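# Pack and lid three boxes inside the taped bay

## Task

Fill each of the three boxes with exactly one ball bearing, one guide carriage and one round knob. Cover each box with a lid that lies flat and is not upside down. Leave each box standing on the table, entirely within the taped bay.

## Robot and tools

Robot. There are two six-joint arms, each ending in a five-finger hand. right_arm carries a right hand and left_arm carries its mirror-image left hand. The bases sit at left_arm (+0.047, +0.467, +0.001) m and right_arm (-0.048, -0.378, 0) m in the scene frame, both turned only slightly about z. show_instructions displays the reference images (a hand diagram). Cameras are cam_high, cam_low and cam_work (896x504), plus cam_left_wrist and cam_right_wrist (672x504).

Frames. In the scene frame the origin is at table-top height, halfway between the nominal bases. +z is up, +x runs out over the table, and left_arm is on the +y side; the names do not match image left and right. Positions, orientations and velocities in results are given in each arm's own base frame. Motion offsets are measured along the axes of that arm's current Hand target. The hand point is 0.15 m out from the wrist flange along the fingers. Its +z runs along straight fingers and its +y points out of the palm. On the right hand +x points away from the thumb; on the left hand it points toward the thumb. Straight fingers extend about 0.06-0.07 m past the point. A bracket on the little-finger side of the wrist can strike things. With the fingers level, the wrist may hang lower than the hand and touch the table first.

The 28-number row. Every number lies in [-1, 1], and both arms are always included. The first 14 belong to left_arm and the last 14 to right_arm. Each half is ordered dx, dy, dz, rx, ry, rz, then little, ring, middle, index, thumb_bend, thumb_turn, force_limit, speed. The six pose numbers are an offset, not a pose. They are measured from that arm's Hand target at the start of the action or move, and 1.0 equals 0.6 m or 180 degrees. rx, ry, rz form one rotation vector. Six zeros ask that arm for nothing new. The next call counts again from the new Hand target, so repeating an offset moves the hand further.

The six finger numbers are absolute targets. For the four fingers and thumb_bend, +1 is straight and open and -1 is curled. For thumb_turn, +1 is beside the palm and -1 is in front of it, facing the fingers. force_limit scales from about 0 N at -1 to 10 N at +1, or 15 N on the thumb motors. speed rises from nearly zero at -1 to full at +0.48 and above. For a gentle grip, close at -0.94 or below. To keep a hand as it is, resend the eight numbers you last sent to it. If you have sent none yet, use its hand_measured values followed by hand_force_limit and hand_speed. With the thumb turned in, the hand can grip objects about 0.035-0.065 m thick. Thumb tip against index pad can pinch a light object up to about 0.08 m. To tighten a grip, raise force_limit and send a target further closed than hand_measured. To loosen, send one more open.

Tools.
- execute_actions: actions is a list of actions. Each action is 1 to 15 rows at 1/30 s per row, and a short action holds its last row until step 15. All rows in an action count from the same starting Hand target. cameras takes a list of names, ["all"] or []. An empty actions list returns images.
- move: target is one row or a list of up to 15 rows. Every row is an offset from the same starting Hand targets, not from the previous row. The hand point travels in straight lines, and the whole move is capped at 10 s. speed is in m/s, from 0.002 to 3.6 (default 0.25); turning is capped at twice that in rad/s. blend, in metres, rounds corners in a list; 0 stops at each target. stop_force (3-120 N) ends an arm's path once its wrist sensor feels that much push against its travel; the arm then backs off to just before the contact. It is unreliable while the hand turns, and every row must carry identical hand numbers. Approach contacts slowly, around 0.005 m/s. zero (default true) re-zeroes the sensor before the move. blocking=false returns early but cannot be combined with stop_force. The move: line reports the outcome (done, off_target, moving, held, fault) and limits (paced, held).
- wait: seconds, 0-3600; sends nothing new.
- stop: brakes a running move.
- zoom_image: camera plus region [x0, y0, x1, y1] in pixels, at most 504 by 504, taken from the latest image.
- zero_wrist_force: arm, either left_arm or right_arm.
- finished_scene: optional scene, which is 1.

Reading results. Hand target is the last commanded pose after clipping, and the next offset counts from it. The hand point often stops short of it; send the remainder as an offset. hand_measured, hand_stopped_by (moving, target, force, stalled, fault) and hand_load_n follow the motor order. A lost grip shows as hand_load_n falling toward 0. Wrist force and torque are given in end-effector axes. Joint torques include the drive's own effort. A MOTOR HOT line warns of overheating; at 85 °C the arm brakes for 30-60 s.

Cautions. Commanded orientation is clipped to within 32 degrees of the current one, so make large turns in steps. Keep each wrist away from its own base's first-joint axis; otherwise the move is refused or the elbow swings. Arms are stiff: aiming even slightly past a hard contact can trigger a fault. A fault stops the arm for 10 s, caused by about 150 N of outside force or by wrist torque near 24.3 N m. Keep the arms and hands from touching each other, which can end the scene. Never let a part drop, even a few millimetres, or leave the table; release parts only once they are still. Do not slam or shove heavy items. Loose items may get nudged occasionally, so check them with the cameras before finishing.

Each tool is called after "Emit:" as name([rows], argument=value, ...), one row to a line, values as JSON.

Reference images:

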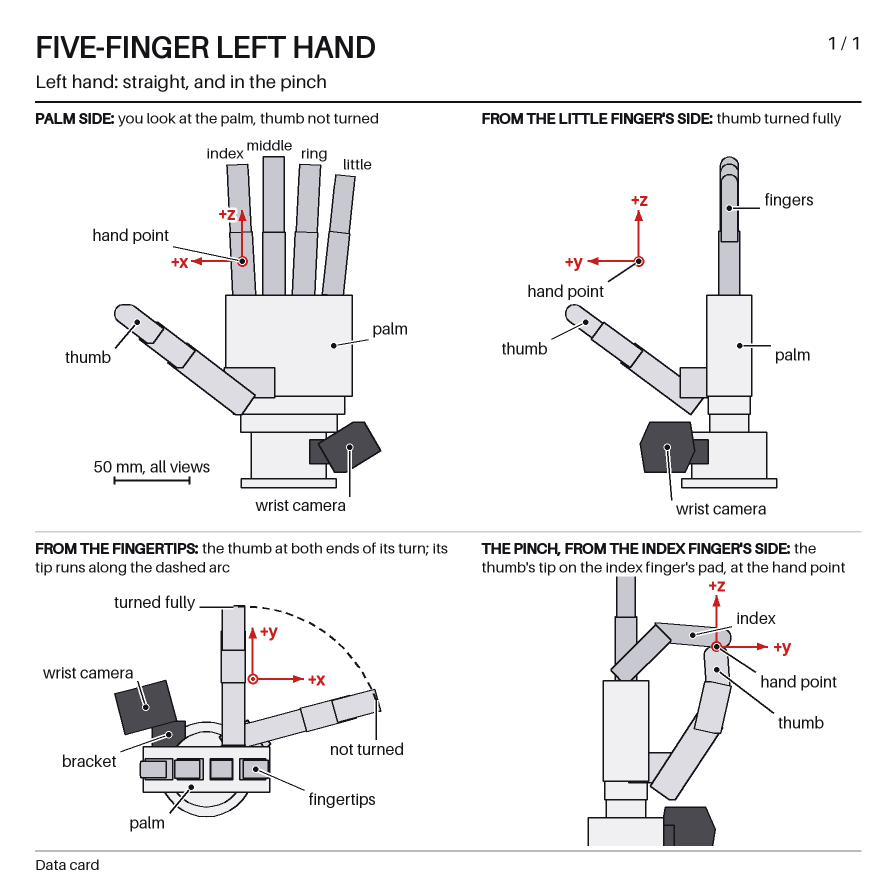

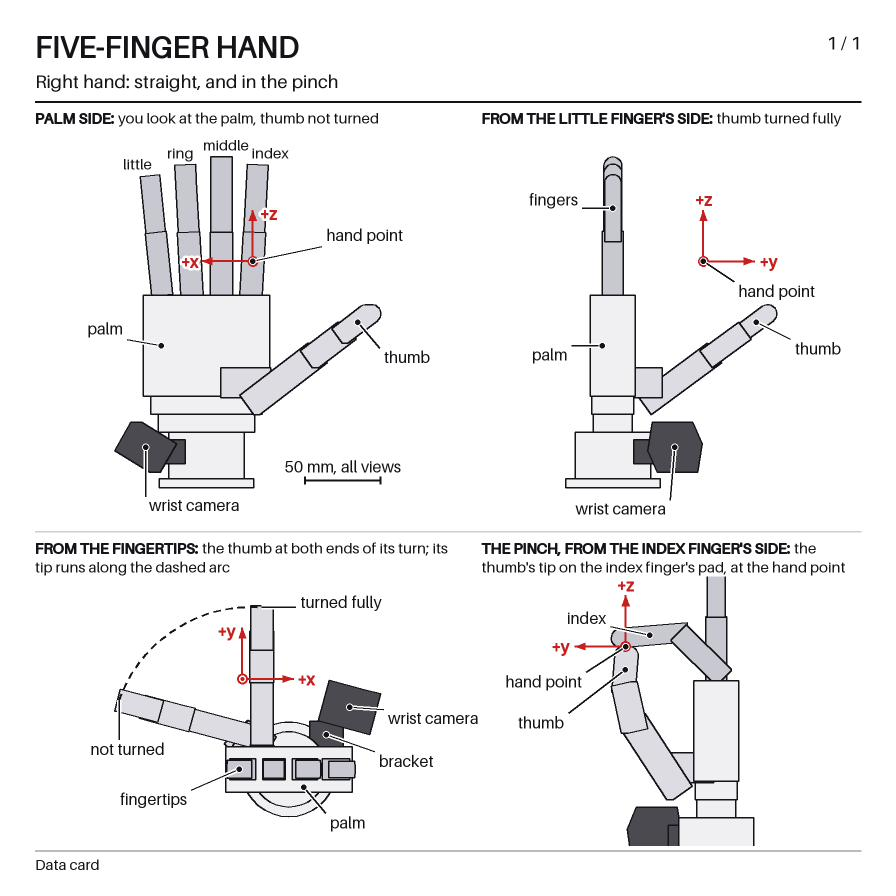

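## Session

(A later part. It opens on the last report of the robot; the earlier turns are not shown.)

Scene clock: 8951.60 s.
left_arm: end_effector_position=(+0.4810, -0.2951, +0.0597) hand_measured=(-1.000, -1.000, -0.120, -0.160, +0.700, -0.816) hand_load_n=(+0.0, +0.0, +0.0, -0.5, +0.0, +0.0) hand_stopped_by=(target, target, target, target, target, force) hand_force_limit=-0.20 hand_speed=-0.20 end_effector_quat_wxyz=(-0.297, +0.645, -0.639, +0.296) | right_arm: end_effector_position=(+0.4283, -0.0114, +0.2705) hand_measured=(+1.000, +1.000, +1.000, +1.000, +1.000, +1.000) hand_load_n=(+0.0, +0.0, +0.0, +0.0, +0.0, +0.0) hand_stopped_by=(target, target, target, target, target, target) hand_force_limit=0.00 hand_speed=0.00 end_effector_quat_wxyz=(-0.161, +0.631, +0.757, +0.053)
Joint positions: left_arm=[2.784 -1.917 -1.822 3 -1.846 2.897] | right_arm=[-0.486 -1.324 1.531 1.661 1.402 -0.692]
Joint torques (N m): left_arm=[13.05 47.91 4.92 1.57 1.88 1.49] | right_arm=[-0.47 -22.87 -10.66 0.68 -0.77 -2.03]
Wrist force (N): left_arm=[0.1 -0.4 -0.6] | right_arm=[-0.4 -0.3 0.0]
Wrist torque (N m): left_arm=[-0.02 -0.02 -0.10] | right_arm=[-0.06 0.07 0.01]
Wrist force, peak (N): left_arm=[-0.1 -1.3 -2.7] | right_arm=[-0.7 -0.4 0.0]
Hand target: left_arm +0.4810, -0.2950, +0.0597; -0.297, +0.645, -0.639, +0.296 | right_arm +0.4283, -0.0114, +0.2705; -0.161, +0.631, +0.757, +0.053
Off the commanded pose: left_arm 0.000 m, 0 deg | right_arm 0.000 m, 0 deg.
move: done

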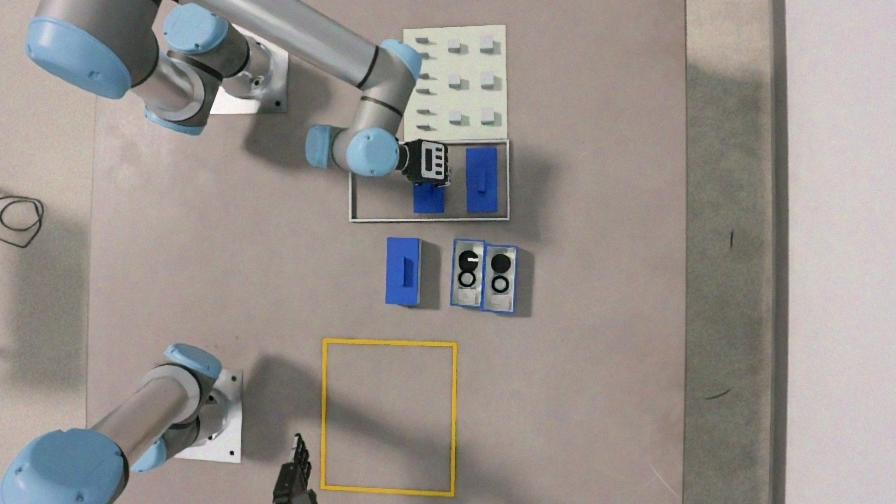

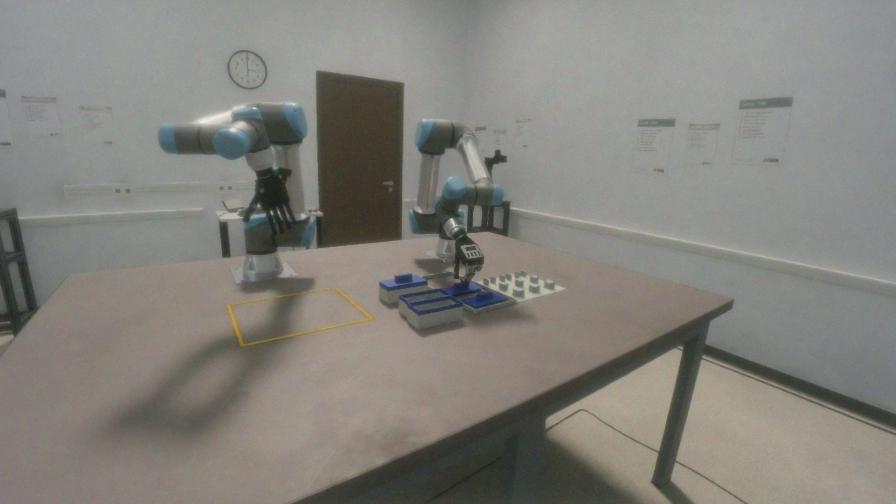

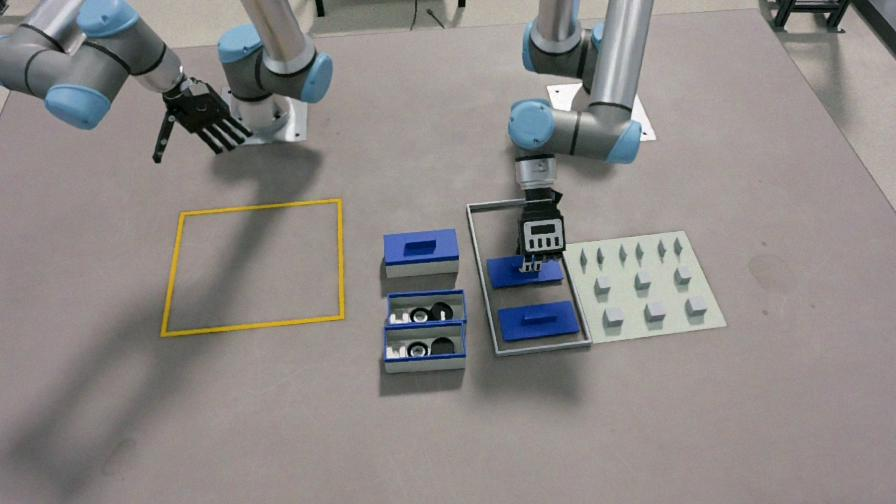

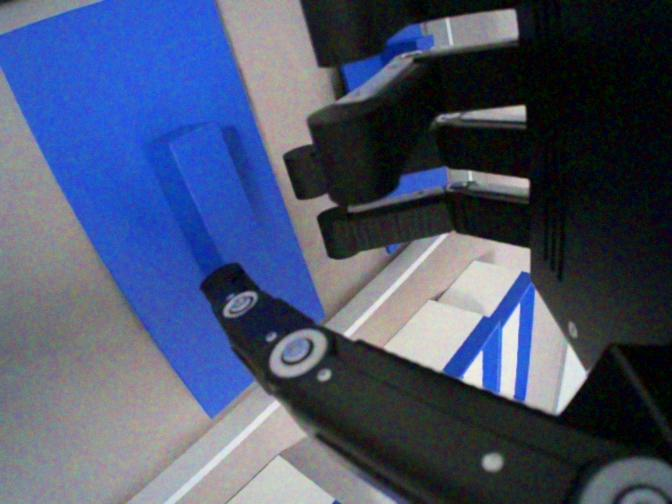

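Emit:
move(target=[0.0033,0.0380,0.0325,0,0,0,-1,-1,-0.2,-0.2,0.7,-1,-0.2,-0.2,0,0,0,0,0,0,1,1,1,1,1,1,0,0], speed=0.03, stop_force=4)

Emit:
move(target=[0,0,0,0,0,0,-1,-1,-0.40,-0.43,0.25,-1,-0.2,-0.8,0,0,0,0,0,0,1,1,1,1,1,1,0,0], cameras=["cam_high","cam_work","cam_left_wrist"])

Emit:
zoom_image(camera="cam_high", region=[400, 136, 480, 216])

Emit:
zoom_image(camera="cam_work", region=[476, 220, 576, 290])

Scene clock: 9012.73 s.
left_arm: end_effector_position=(+0.4811, -0.2970, +0.0297) hand_measured=(-1.000, -1.000, -0.200, -0.200, +0.700, -0.816) hand_load_n=(+0.0, +0.0, +0.0, +0.0, +0.0, +0.0) hand_stopped_by=(target, target, target, target, target, force) hand_force_limit=-0.20 hand_speed=-0.20 end_effector_quat_wxyz=(-0.297, +0.645, -0.639, +0.296) | right_arm: end_effector_position=(+0.4283, -0.0114, +0.2705) hand_measured=(+1.000, +1.000, +1.000, +1.000, +1.000, +1.000) hand_load_n=(+0.0, +0.0, +0.0, +0.0, +0.0, +0.0) hand_stopped_by=(target, target, target, target, target, target) hand_force_limit=0.00 hand_speed=0.00 end_effector_quat_wxyz=(-0.161, +0.631, +0.757, +0.053)
Joint positions: left_arm=[2.78 -1.964 -1.849 3.072 -1.849 2.894] | right_arm=[-0.486 -1.324 1.531 1.661 1.402 -0.692]
Joint torques (N m): left_arm=[-14.29 19.7 4.14 1.53 -1.58 -1.3] | right_arm=[0.27 -22.57 -10.36 0.63 -0.77 -1.99]
Wrist force (N): left_arm=[0.1 -0.3 -0.8] | right_arm=[-0.5 -0.1 0.0]
Wrist torque (N m): left_arm=[0.01 -0.04 0.06] | right_arm=[-0.05 0.08 0.00]
Wrist force, peak (N): left_arm=[0.2 -0.6 -0.8] | right_arm=[-0.6 -0.4 0.3]
Hand target: left_arm +0.4811, -0.2970, +0.0297; -0.297, +0.645, -0.639, +0.296 | right_arm +0.4283, -0.0114, +0.2705; -0.161, +0.631, +0.757, +0.053
Off the commanded pose: left_arm 0.000 m, 0 deg | right_arm 0.000 m, 0 deg.
move: done

Scene clock: 9013.33 s.
left_arm: end_effector_position=(+0.4811, -0.2970, +0.0297) hand_measured=(-1.000, -1.000, -0.346, -0.382, +0.620, -0.816) hand_load_n=(+0.0, +0.0, +2.5, +4.5, +7.0, +0.5) hand_stopped_by=(target, target, force, force, force, force) hand_force_limit=-0.20 hand_speed=-0.80 end_effector_quat_wxyz=(-0.297, +0.645, -0.639, +0.296) | right_arm: end_effector_position=(+0.4283, -0.0114, +0.2705) hand_measured=(+1.000, +1.000, +1.000, +1.000, +1.000, +1.000) hand_load_n=(+0.0, +0.0, +0.0, +0.0, +0.0, +0.0) hand_stopped_by=(target, target, target, target, target, target) hand_force_limit=0.00 hand_speed=0.00 end_effector_quat_wxyz=(-0.161, +0.631, +0.757, +0.053)
Joint positions: left_arm=[2.78 -1.964 -1.849 3.072 -1.849 2.894] | right_arm=[-0.486 -1.324 1.531 1.661 1.402 -0.692]
Joint torques (N m): left_arm=[-14.28 20.78 4.19 0.73 -1.47 -1.14] | right_arm=[0.37 -23.08 -10.57 0.67 -0.74 -2.08]
Wrist force (N): left_arm=[0.9 -2.8 -2.8] | right_arm=[-0.4 -0.2 0.1]
Wrist torque (N m): left_arm=[-0.20 -0.18 0.10] | right_arm=[-0.05 0.07 0.01]
Wrist force, peak (N): left_arm=[0.6 -2.9 -2.9] | right_arm=[-0.5 -0.4 0.1]
Hand target: left_arm +0.4811, -0.2970, +0.0297; -0.297, +0.645, -0.639, +0.296 | right_arm +0.4283, -0.0114, +0.2705; -0.161, +0.631, +0.757, +0.053
Off the commanded pose: left_arm 0.000 m, 0 deg | right_arm 0.000 m, 0 deg.
move: done

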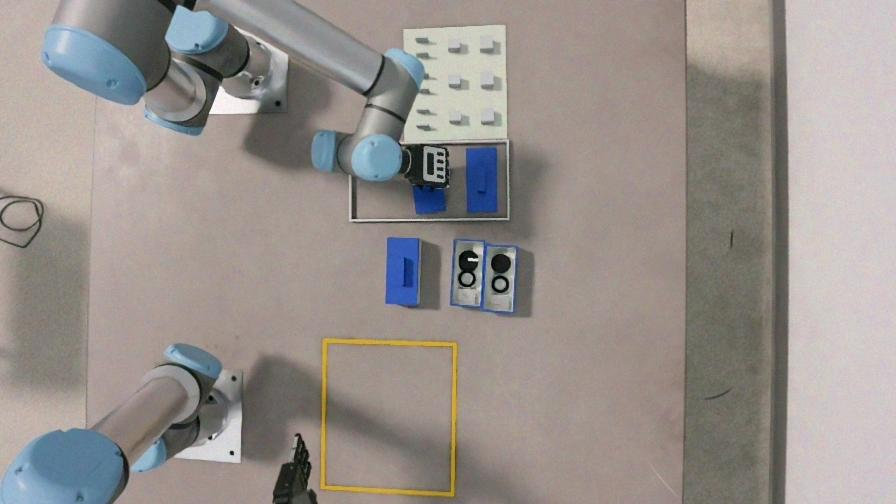

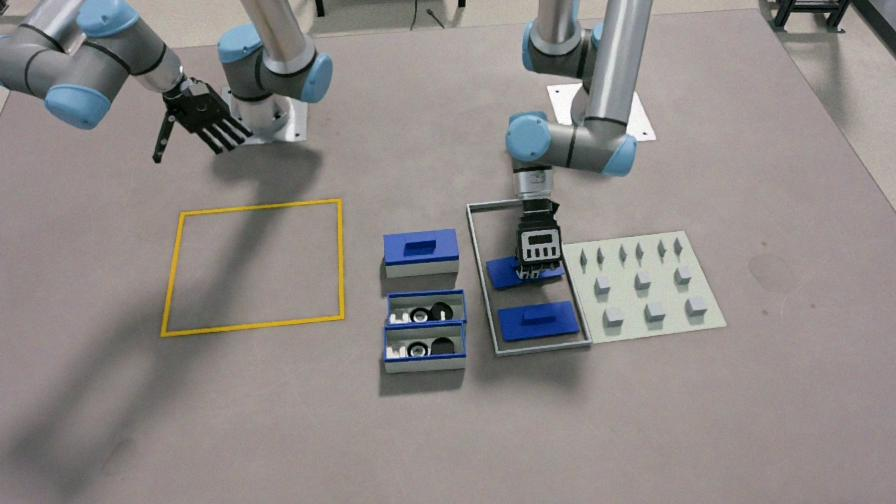

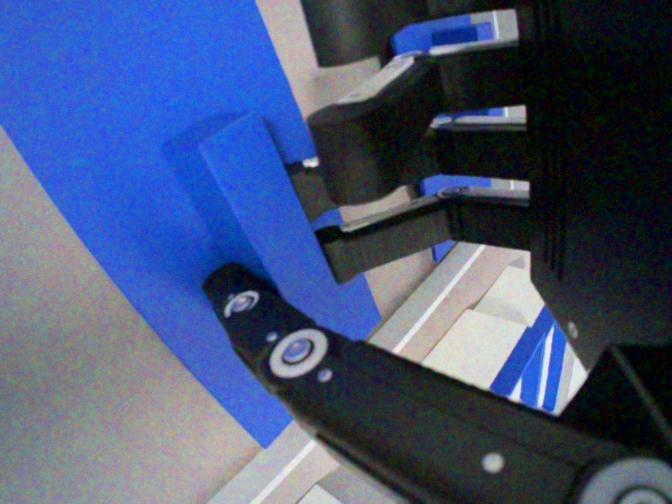

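Scaled by 6.300 from the camera's image (finer frame: 1280x720).

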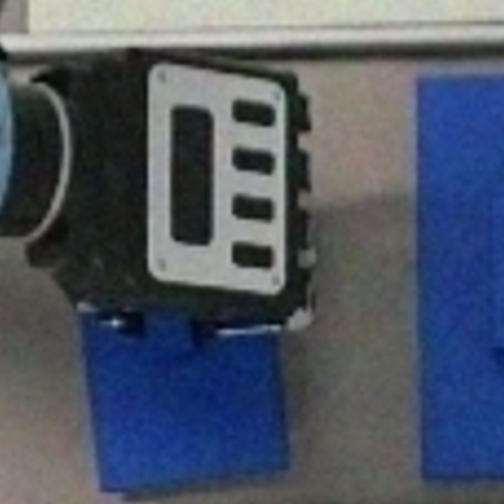

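Scaled by 5.040 from the camera's image (finer frame: 1280x720).

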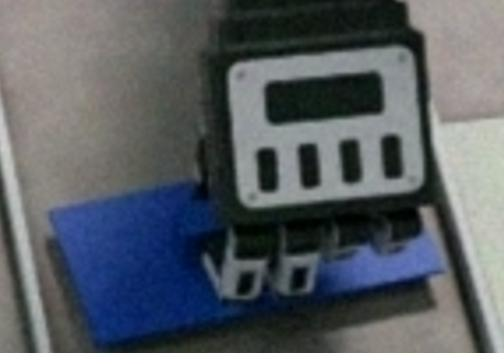

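Emit:
move([
  [0,-0.1141,-0.0974,0,0,0,-1,-1,-0.40,-0.43,0.25,-1,-0.2,-0.8,0,0,0,0,0,0,1,1,1,1,1,1,0,0],
  [0.3648,-0.2209,0.0268,0,0.0422,0.0361,-1,-1,-0.40,-0.43,0.25,-1,-0.2,-0.8,0,0,0,0,0,0,1,1,1,1,1,1,0,0],
], speed=[0.1,0.25], blend=[0.04,0], cameras=["cam_high","cam_low","cam_work","cam_left_wrist"])

Emit:
zoom_image(camera="cam_high", region=[436, 230, 526, 320])

Emit:
zoom_image(camera="cam_low", region=[380, 240, 480, 330])

Emit:
zoom_image(camera="cam_work", region=[372, 250, 482, 380])

Scene clock: 9063.77 s.
left_arm: end_effector_position=(+0.5812, -0.5149, +0.1205) hand_measured=(-1.000, -1.000, -0.346, -0.382, +0.620, -0.816) hand_load_n=(+0.0, +0.0, +2.0, +1.5, +7.0, +0.0) hand_stopped_by=(target, target, force, force, force, force) hand_force_limit=-0.20 hand_speed=-0.80 end_effector_quat_wxyz=(+0.270, -0.587, +0.693, -0.320) | right_arm: end_effector_position=(+0.4283, -0.0114, +0.2705) hand_measured=(+1.000, +1.000, +1.000, +1.000, +1.000, +1.000) hand_load_n=(+0.0, +0.0, +0.0, +0.0, -0.5, +0.0) hand_stopped_by=(target, target, target, target, target, target) hand_force_limit=0.00 hand_speed=0.00 end_effector_quat_wxyz=(-0.161, +0.631, +0.757, +0.053)
Joint positions: left_arm=[2.543 -2.356 -0.943 2.546 -1.895 2.85] | right_arm=[-0.486 -1.324 1.531 1.661 1.402 -0.692]
Joint torques (N m): left_arm=[-14.8 41.43 29.55 -2.43 -1.94 -1.45] | right_arm=[0.4 -22.71 -9.83 0.71 -0.86 -1.91]
Wrist force (N): left_arm=[0.4 0.5 -0.4] | right_arm=[-0.5 -0.3 0.1]
Wrist torque (N m): left_arm=[0.07 -0.06 0.14] | right_arm=[-0.09 0.09 0.00]
Wrist force, peak (N): left_arm=[0.7 -3.5 -2.9] | right_arm=[-0.6 -0.6 0.0]
Hand target: left_arm +0.5812, -0.5149, +0.1205; +0.270, -0.587, +0.693, -0.320 | right_arm +0.4283, -0.0114, +0.2705; -0.161, +0.631, +0.757, +0.053
Off the commanded pose: left_arm 0.000 m, 0 deg | right_arm 0.000 m, 0 deg.
move: done

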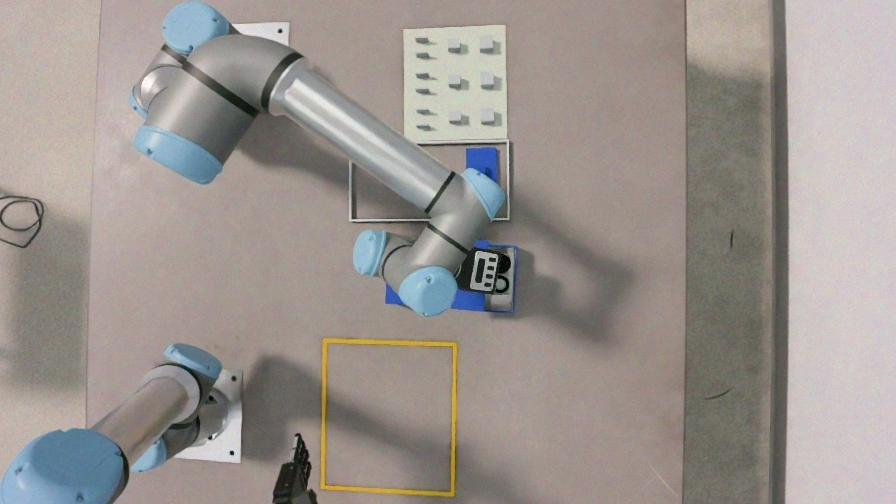

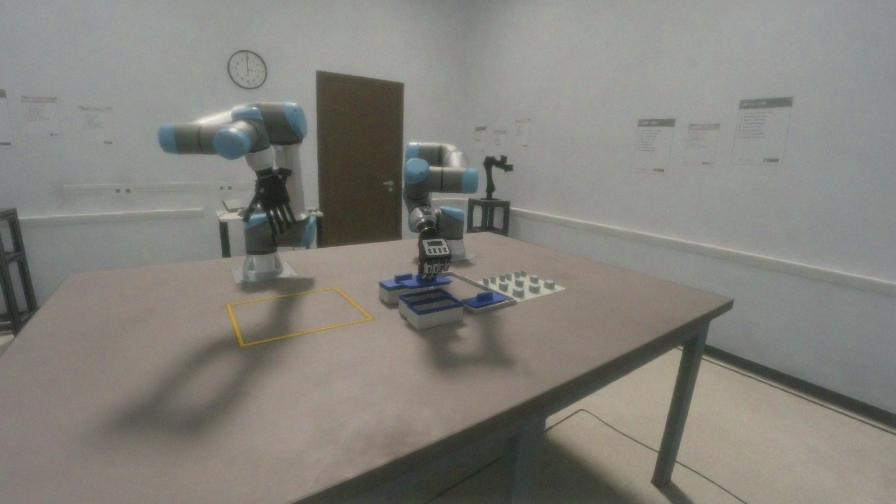

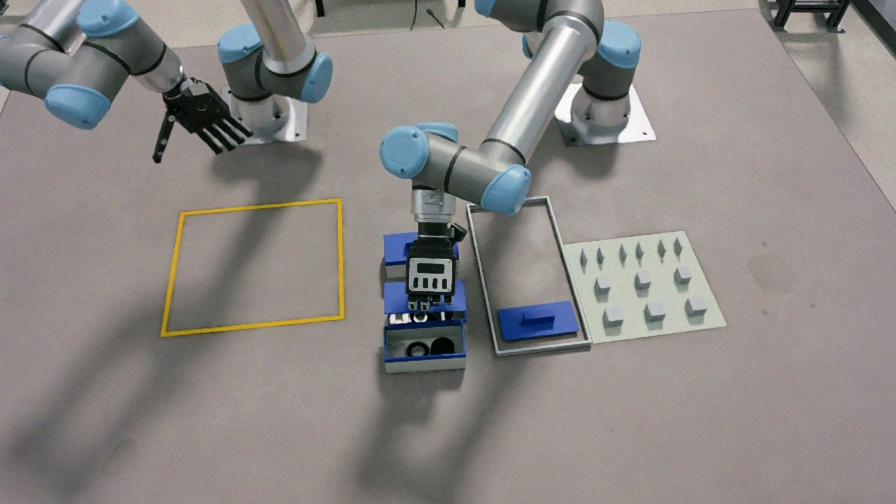

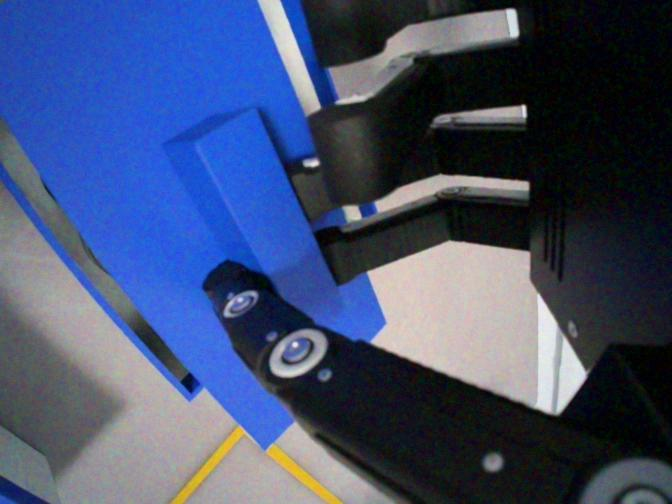

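Scaled by 5.600 from the camera's image (finer frame: 1280x720).

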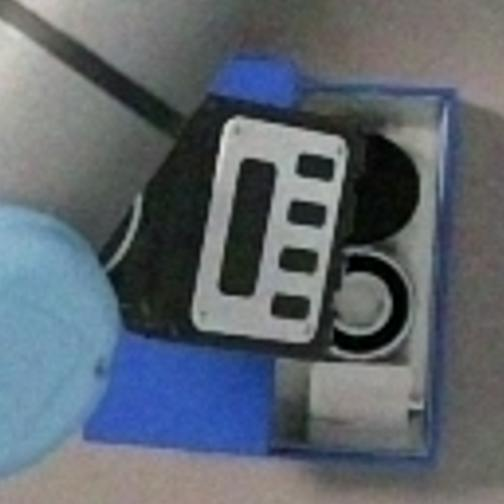

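Scaled by 5.040 from the camera's image (finer frame: 1280x720).

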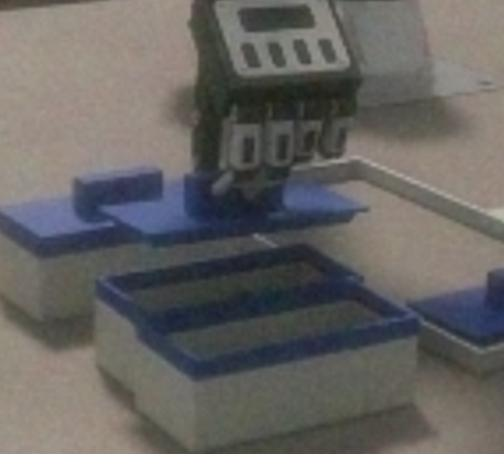

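Scaled by 3.877 from the camera's image (finer frame: 1280x720).

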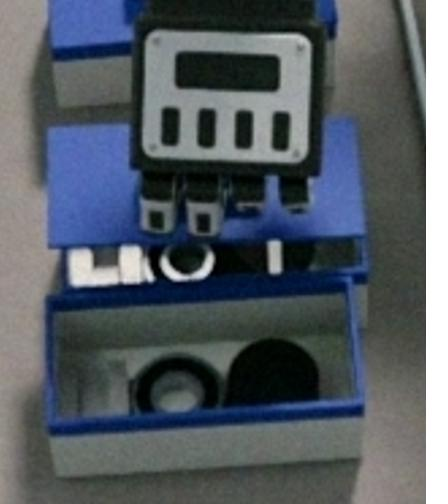

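Emit:
zoom_image(camera="cam_work", region=[376, 300, 406, 330])

Emit:
zoom_image(camera="cam_work", region=[446, 300, 476, 330])

Emit:
zoom_image(camera="cam_high", region=[446, 290, 496, 315])

Emit:
zoom_image(camera="cam_high", region=[466, 235, 521, 265])

Scaled by 16.800 from the camera's image (finer frame: 1280x720).

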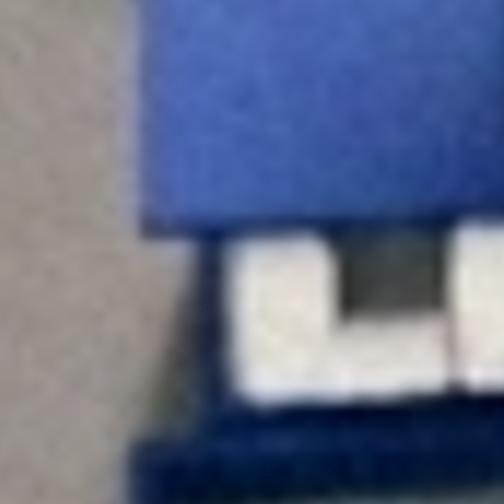

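Scaled by 16.800 from the camera's image (finer frame: 1280x720).

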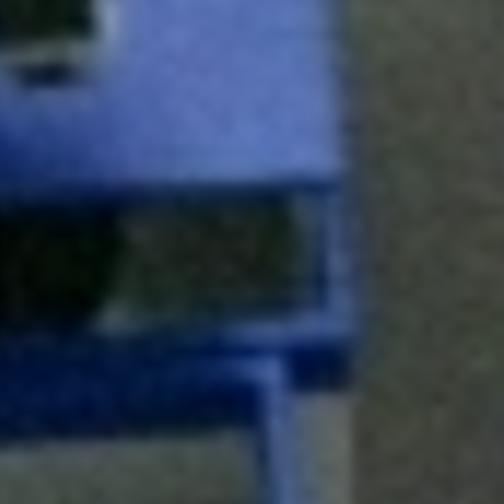

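Scaled by 10.080 from the camera's image (finer frame: 1280x720).

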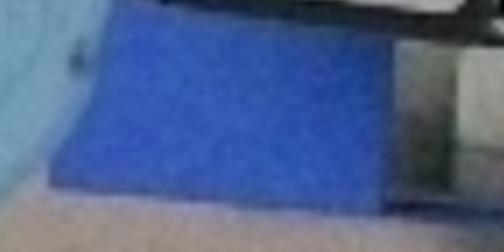

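Scaled by 9.164 from the camera's image (finer frame: 1280x720).

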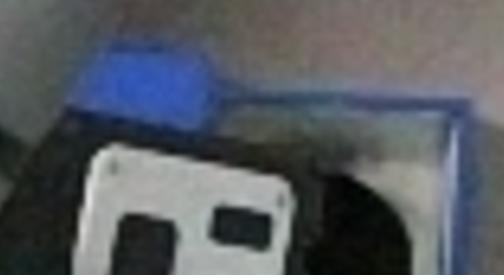

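Emit:
zoom_image(camera="cam_low", region=[395, 270, 435, 310])

Emit:
zoom_image(camera="cam_low", region=[430, 260, 470, 300])

Scaled by 12.600 from the camera's image (finer frame: 1280x720).

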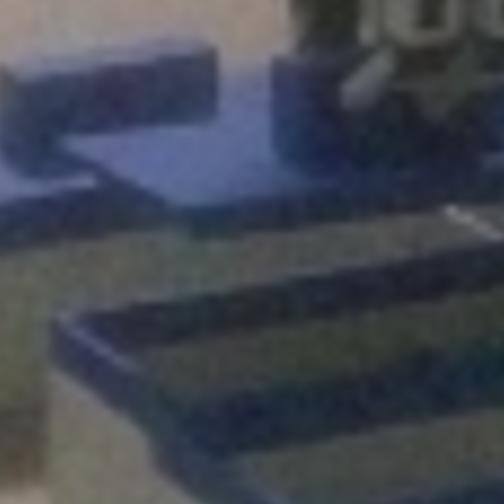

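Scaled by 12.600 from the camera's image (finer frame: 1280x720).

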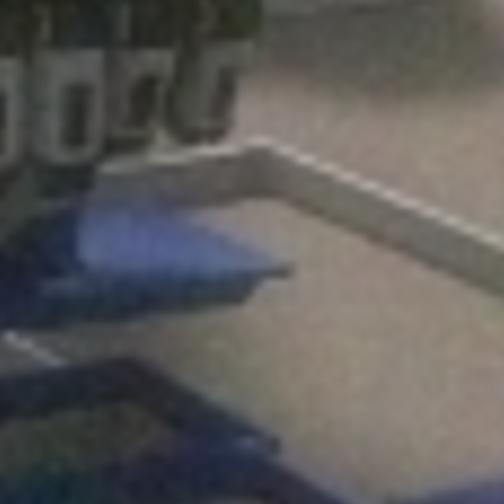

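Emit:
move(target=[-0.0028,0.0500,0.0248,0,-0.0051,-0.0043,-1,-1,-0.40,-0.43,0.25,-1,-0.2,-0.8,0,0,0,0,0,0,1,1,1,1,1,1,0,0], speed=0.06, cameras=["cam_high","cam_low","cam_work","cam_left_wrist"])

Emit:
zoom_image(camera="cam_work", region=[376, 290, 416, 330])

Emit:
zoom_image(camera="cam_work", region=[436, 290, 476, 330])

Emit:
zoom_image(camera="cam_high", region=[446, 290, 496, 315])

Emit:
zoom_image(camera="cam_high", region=[466, 235, 521, 265])

Emit:
zoom_image(camera="cam_low", region=[390, 260, 470, 320])

Scene clock: 9207.83 s.
left_arm: end_effector_position=(+0.5735, -0.5120, +0.0882) hand_measured=(-1.000, -1.000, -0.346, -0.382, +0.620, -0.816) hand_load_n=(+0.0, +0.0, +2.0, +1.5, +7.0, +0.0) hand_stopped_by=(target, target, force, force, force, force) hand_force_limit=-0.20 hand_speed=-0.80 end_effector_quat_wxyz=(+0.274, -0.594, +0.687, -0.317) | right_arm: end_effector_position=(+0.4283, -0.0114, +0.2705) hand_measured=(+1.000, +1.000, +1.000, +1.000, +1.000, +1.000) hand_load_n=(+0.0, +0.0, +0.0, +0.0, +0.0, +0.0) hand_stopped_by=(target, target, target, target, target, target) hand_force_limit=0.00 hand_speed=0.00 end_effector_quat_wxyz=(-0.161, +0.631, +0.757, +0.053)
Joint positions: left_arm=[2.535 -2.359 -1.023 2.622 -1.916 2.829] | right_arm=[-0.486 -1.324 1.531 1.661 1.402 -0.692]
Joint torques (N m): left_arm=[-14.36 40.79 9.56 1.35 -1.6 -1.18] | right_arm=[0.89 -22.63 -9.94 0.75 -0.72 -2.06]
Wrist force (N): left_arm=[0.3 0.6 -0.5] | right_arm=[-0.4 -0.5 0.0]
Wrist torque (N m): left_arm=[0.08 -0.03 0.13] | right_arm=[-0.10 0.07 0.01]
Wrist force, peak (N): left_arm=[0.6 0.7 -0.7] | right_arm=[-0.6 -0.5 -0.1]
Hand target: left_arm +0.5734, -0.5119, +0.0880; +0.274, -0.594, +0.687, -0.317 | right_arm +0.4283, -0.0114, +0.2705; -0.161, +0.631, +0.757, +0.053
Off the commanded pose: left_arm 0.000 m, 0 deg | right_arm 0.000 m, 0 deg.
move: done

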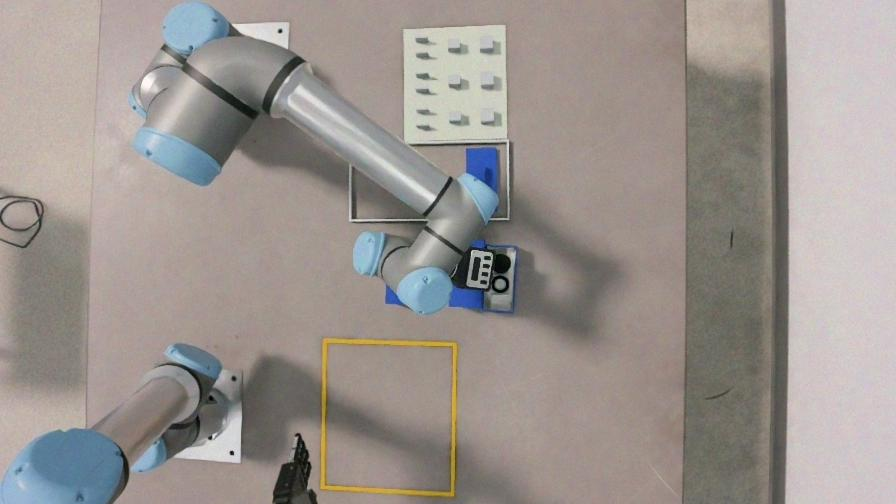

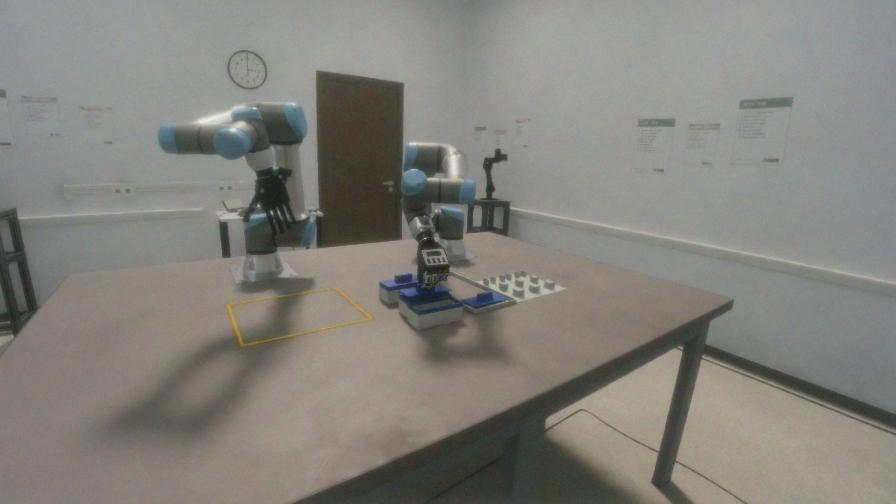

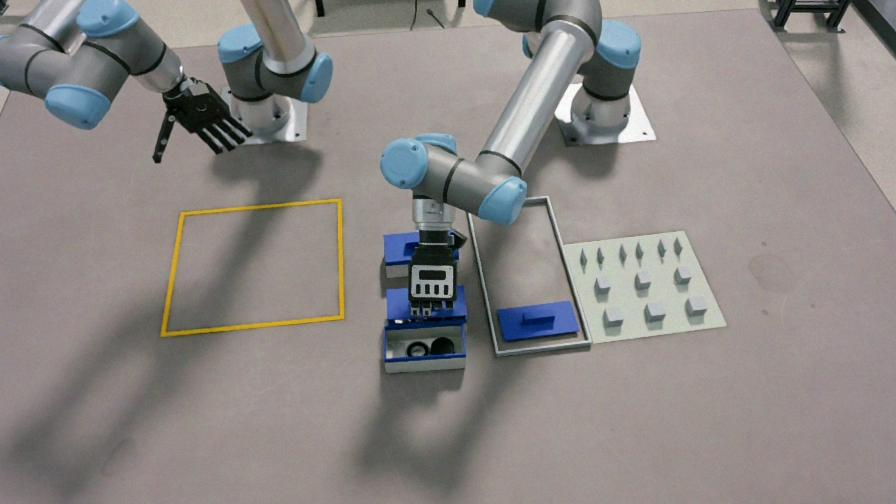

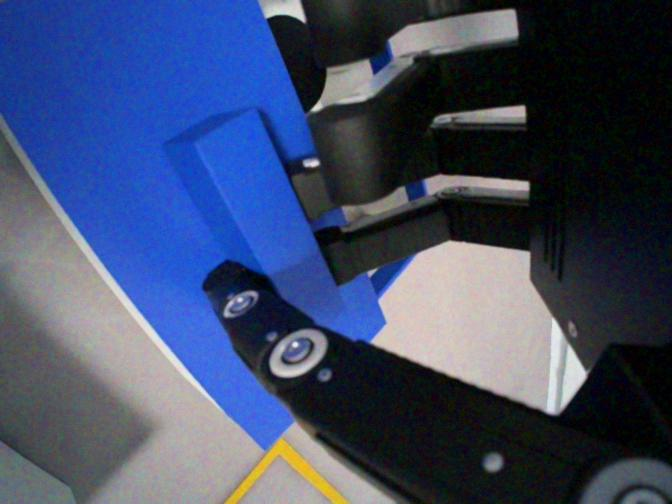

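Scaled by 12.600 from the camera's image (finer frame: 1280x720).

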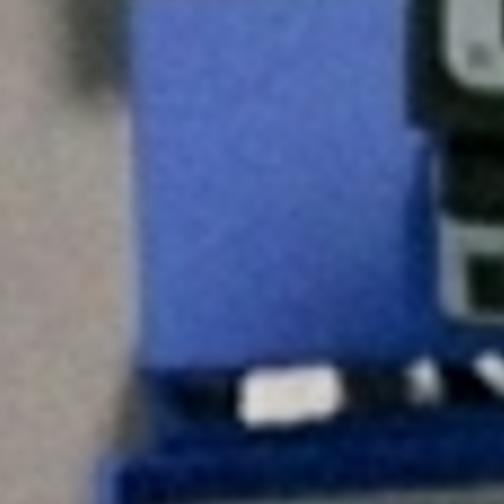

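Scaled by 12.600 from the camera's image (finer frame: 1280x720).

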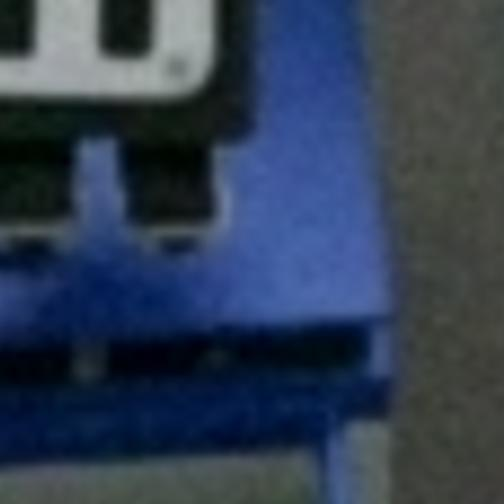

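Scaled by 10.080 from the camera's image (finer frame: 1280x720).

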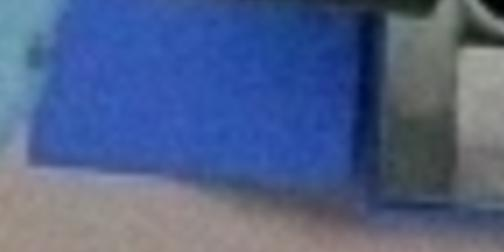

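Scaled by 9.164 from the camera's image (finer frame: 1280x720).

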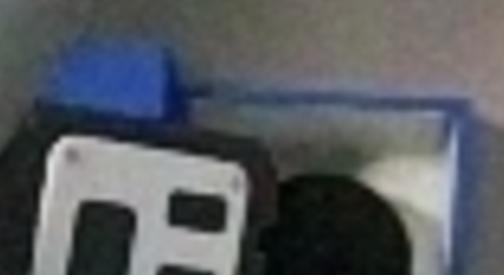

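Scaled by 6.300 from the camera's image (finer frame: 1280x720).

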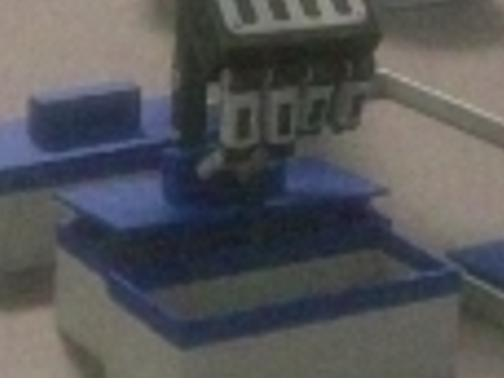

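Emit:
move([
  [-0.0020,0.0012,0.0039,0,0,0,-1,-1,-0.40,-0.43,0.25,-1,-0.2,-0.8,0,0,0,0,0,0,1,1,1,1,1,1,0,0],
  [-0.0020,0.0176,0.0179,0,0,0,-1,-1,-0.40,-0.43,0.25,-1,-0.2,-0.8,0,0,0,0,0,0,1,1,1,1,1,1,0,0],
], speed=0.03, stop_force=6, cameras=["cam_high","cam_low","cam_work","cam_left_wrist"])

Emit:
zoom_image(camera="cam_work", region=[376, 280, 476, 350])

Emit:
zoom_image(camera="cam_high", region=[436, 230, 526, 320])

Emit:
zoom_image(camera="cam_low", region=[390, 260, 470, 320])

Scene clock: 9239.93 s.
left_arm: end_effector_position=(+0.5749, -0.5110, +0.0767) hand_measured=(-1.000, -1.000, -0.346, -0.382, +0.622, -0.816) hand_load_n=(+0.0, +0.0, +2.0, +2.0, +8.0, +0.5) hand_stopped_by=(target, target, force, force, force, force) hand_force_limit=-0.20 hand_speed=-0.80 end_effector_quat_wxyz=(+0.274, -0.594, +0.687, -0.317) | right_arm: end_effector_position=(+0.4283, -0.0114, +0.2705) hand_measured=(+1.000, +1.000, +1.000, +1.000, +1.000, +1.000) hand_load_n=(-0.5, +0.0, +0.0, +0.0, -0.5, +0.0) hand_stopped_by=(target, target, target, target, target, target) hand_force_limit=0.00 hand_speed=0.00 end_effector_quat_wxyz=(-0.161, +0.631, +0.757, +0.053)
Joint positions: left_arm=[2.538 -2.368 -1.038 2.646 -1.914 2.83] | right_arm=[-0.486 -1.324 1.531 1.661 1.402 -0.692]
Joint torques (N m): left_arm=[-0.08 69 29.56 -2.65 0.37 0.96] | right_arm=[0.87 -22.76 -10.32 0.66 -0.9 -2.05]
Wrist force (N): left_arm=[0.5 0.6 -0.7] | right_arm=[-0.5 -0.4 0.4]
Wrist torque (N m): left_arm=[0.09 -0.08 -0.03] | right_arm=[-0.11 0.07 0.00]
Wrist force, peak (N): left_arm=[0.6 -11.6 -4.3] | right_arm=[-0.6 -0.3 0.1]
Hand target: left_arm +0.5749, -0.5110, +0.0767; +0.274, -0.594, +0.687, -0.317 (not the last commanded pose) | right_arm +0.4283, -0.0114, +0.2705; -0.161, +0.631, +0.757, +0.053
Off the commanded pose: left_arm 0.004 m, 0 deg | right_arm 0.000 m, 0 deg.
move: contact (left_arm); path passed 1 of 2 targets

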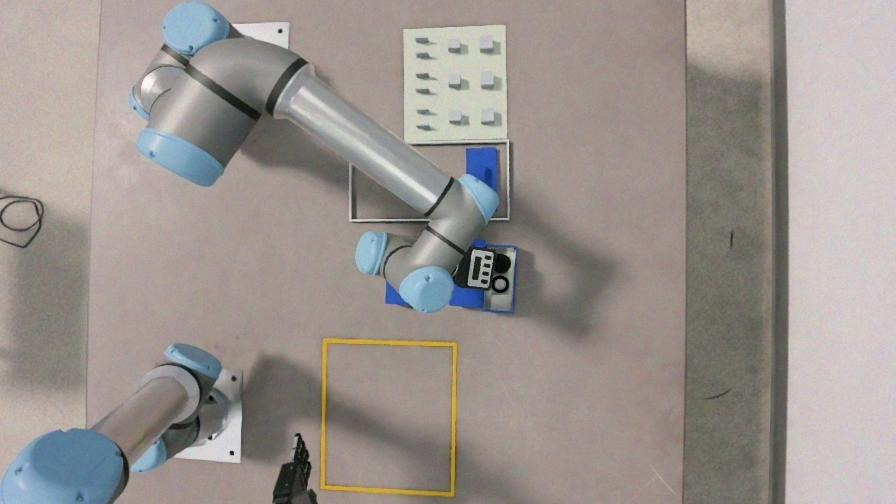

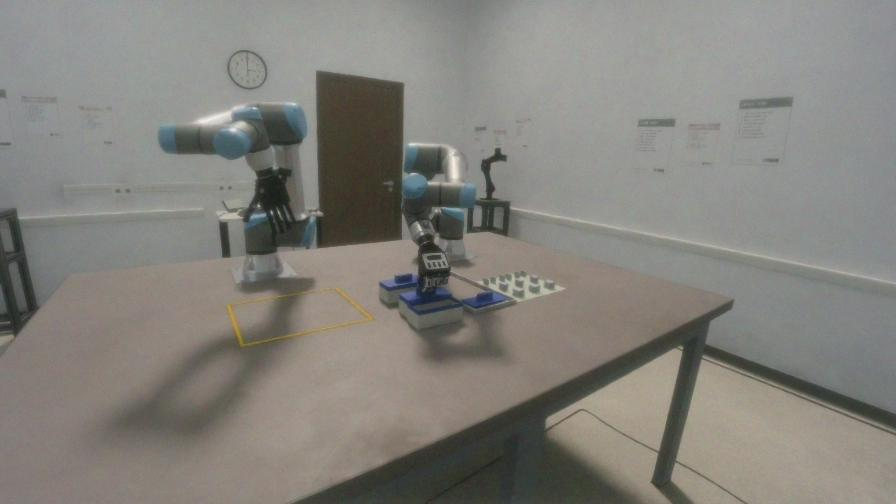

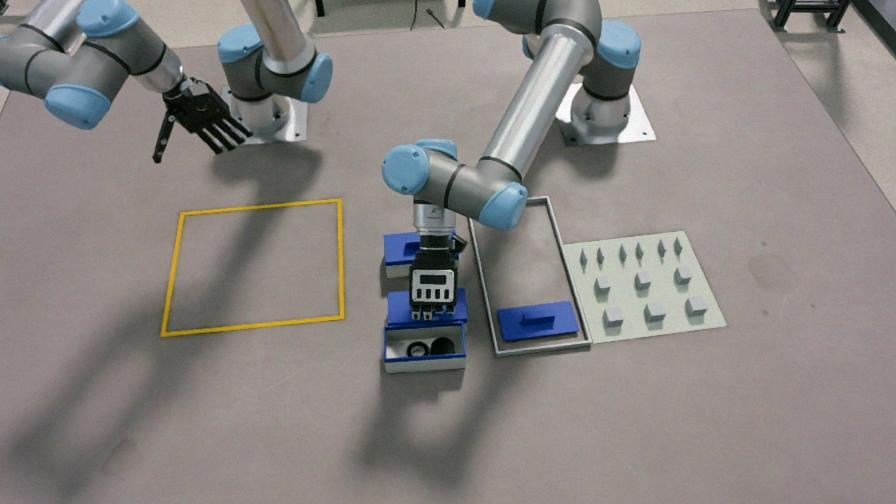

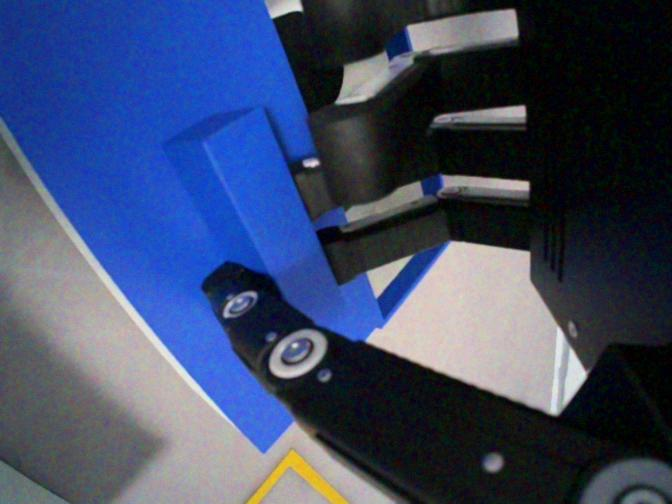

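Scaled by 5.040 from the camera's image (finer frame: 1280x720).

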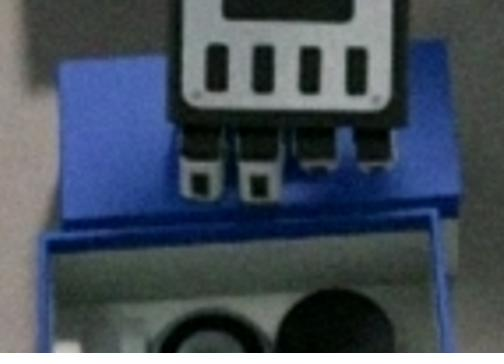

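Scaled by 5.600 from the camera's image (finer frame: 1280x720).

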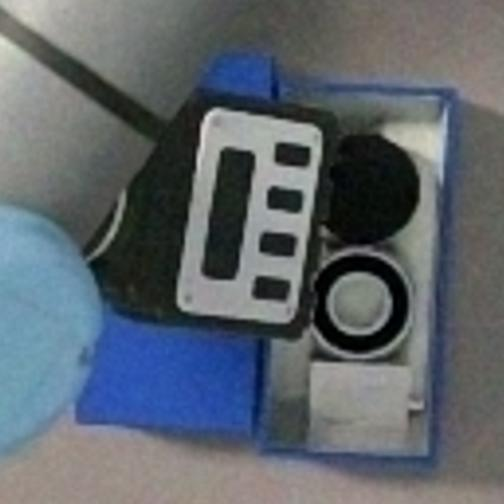

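Scaled by 6.300 from the camera's image (finer frame: 1280x720).

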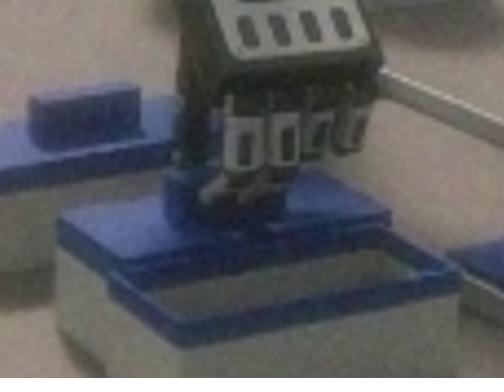

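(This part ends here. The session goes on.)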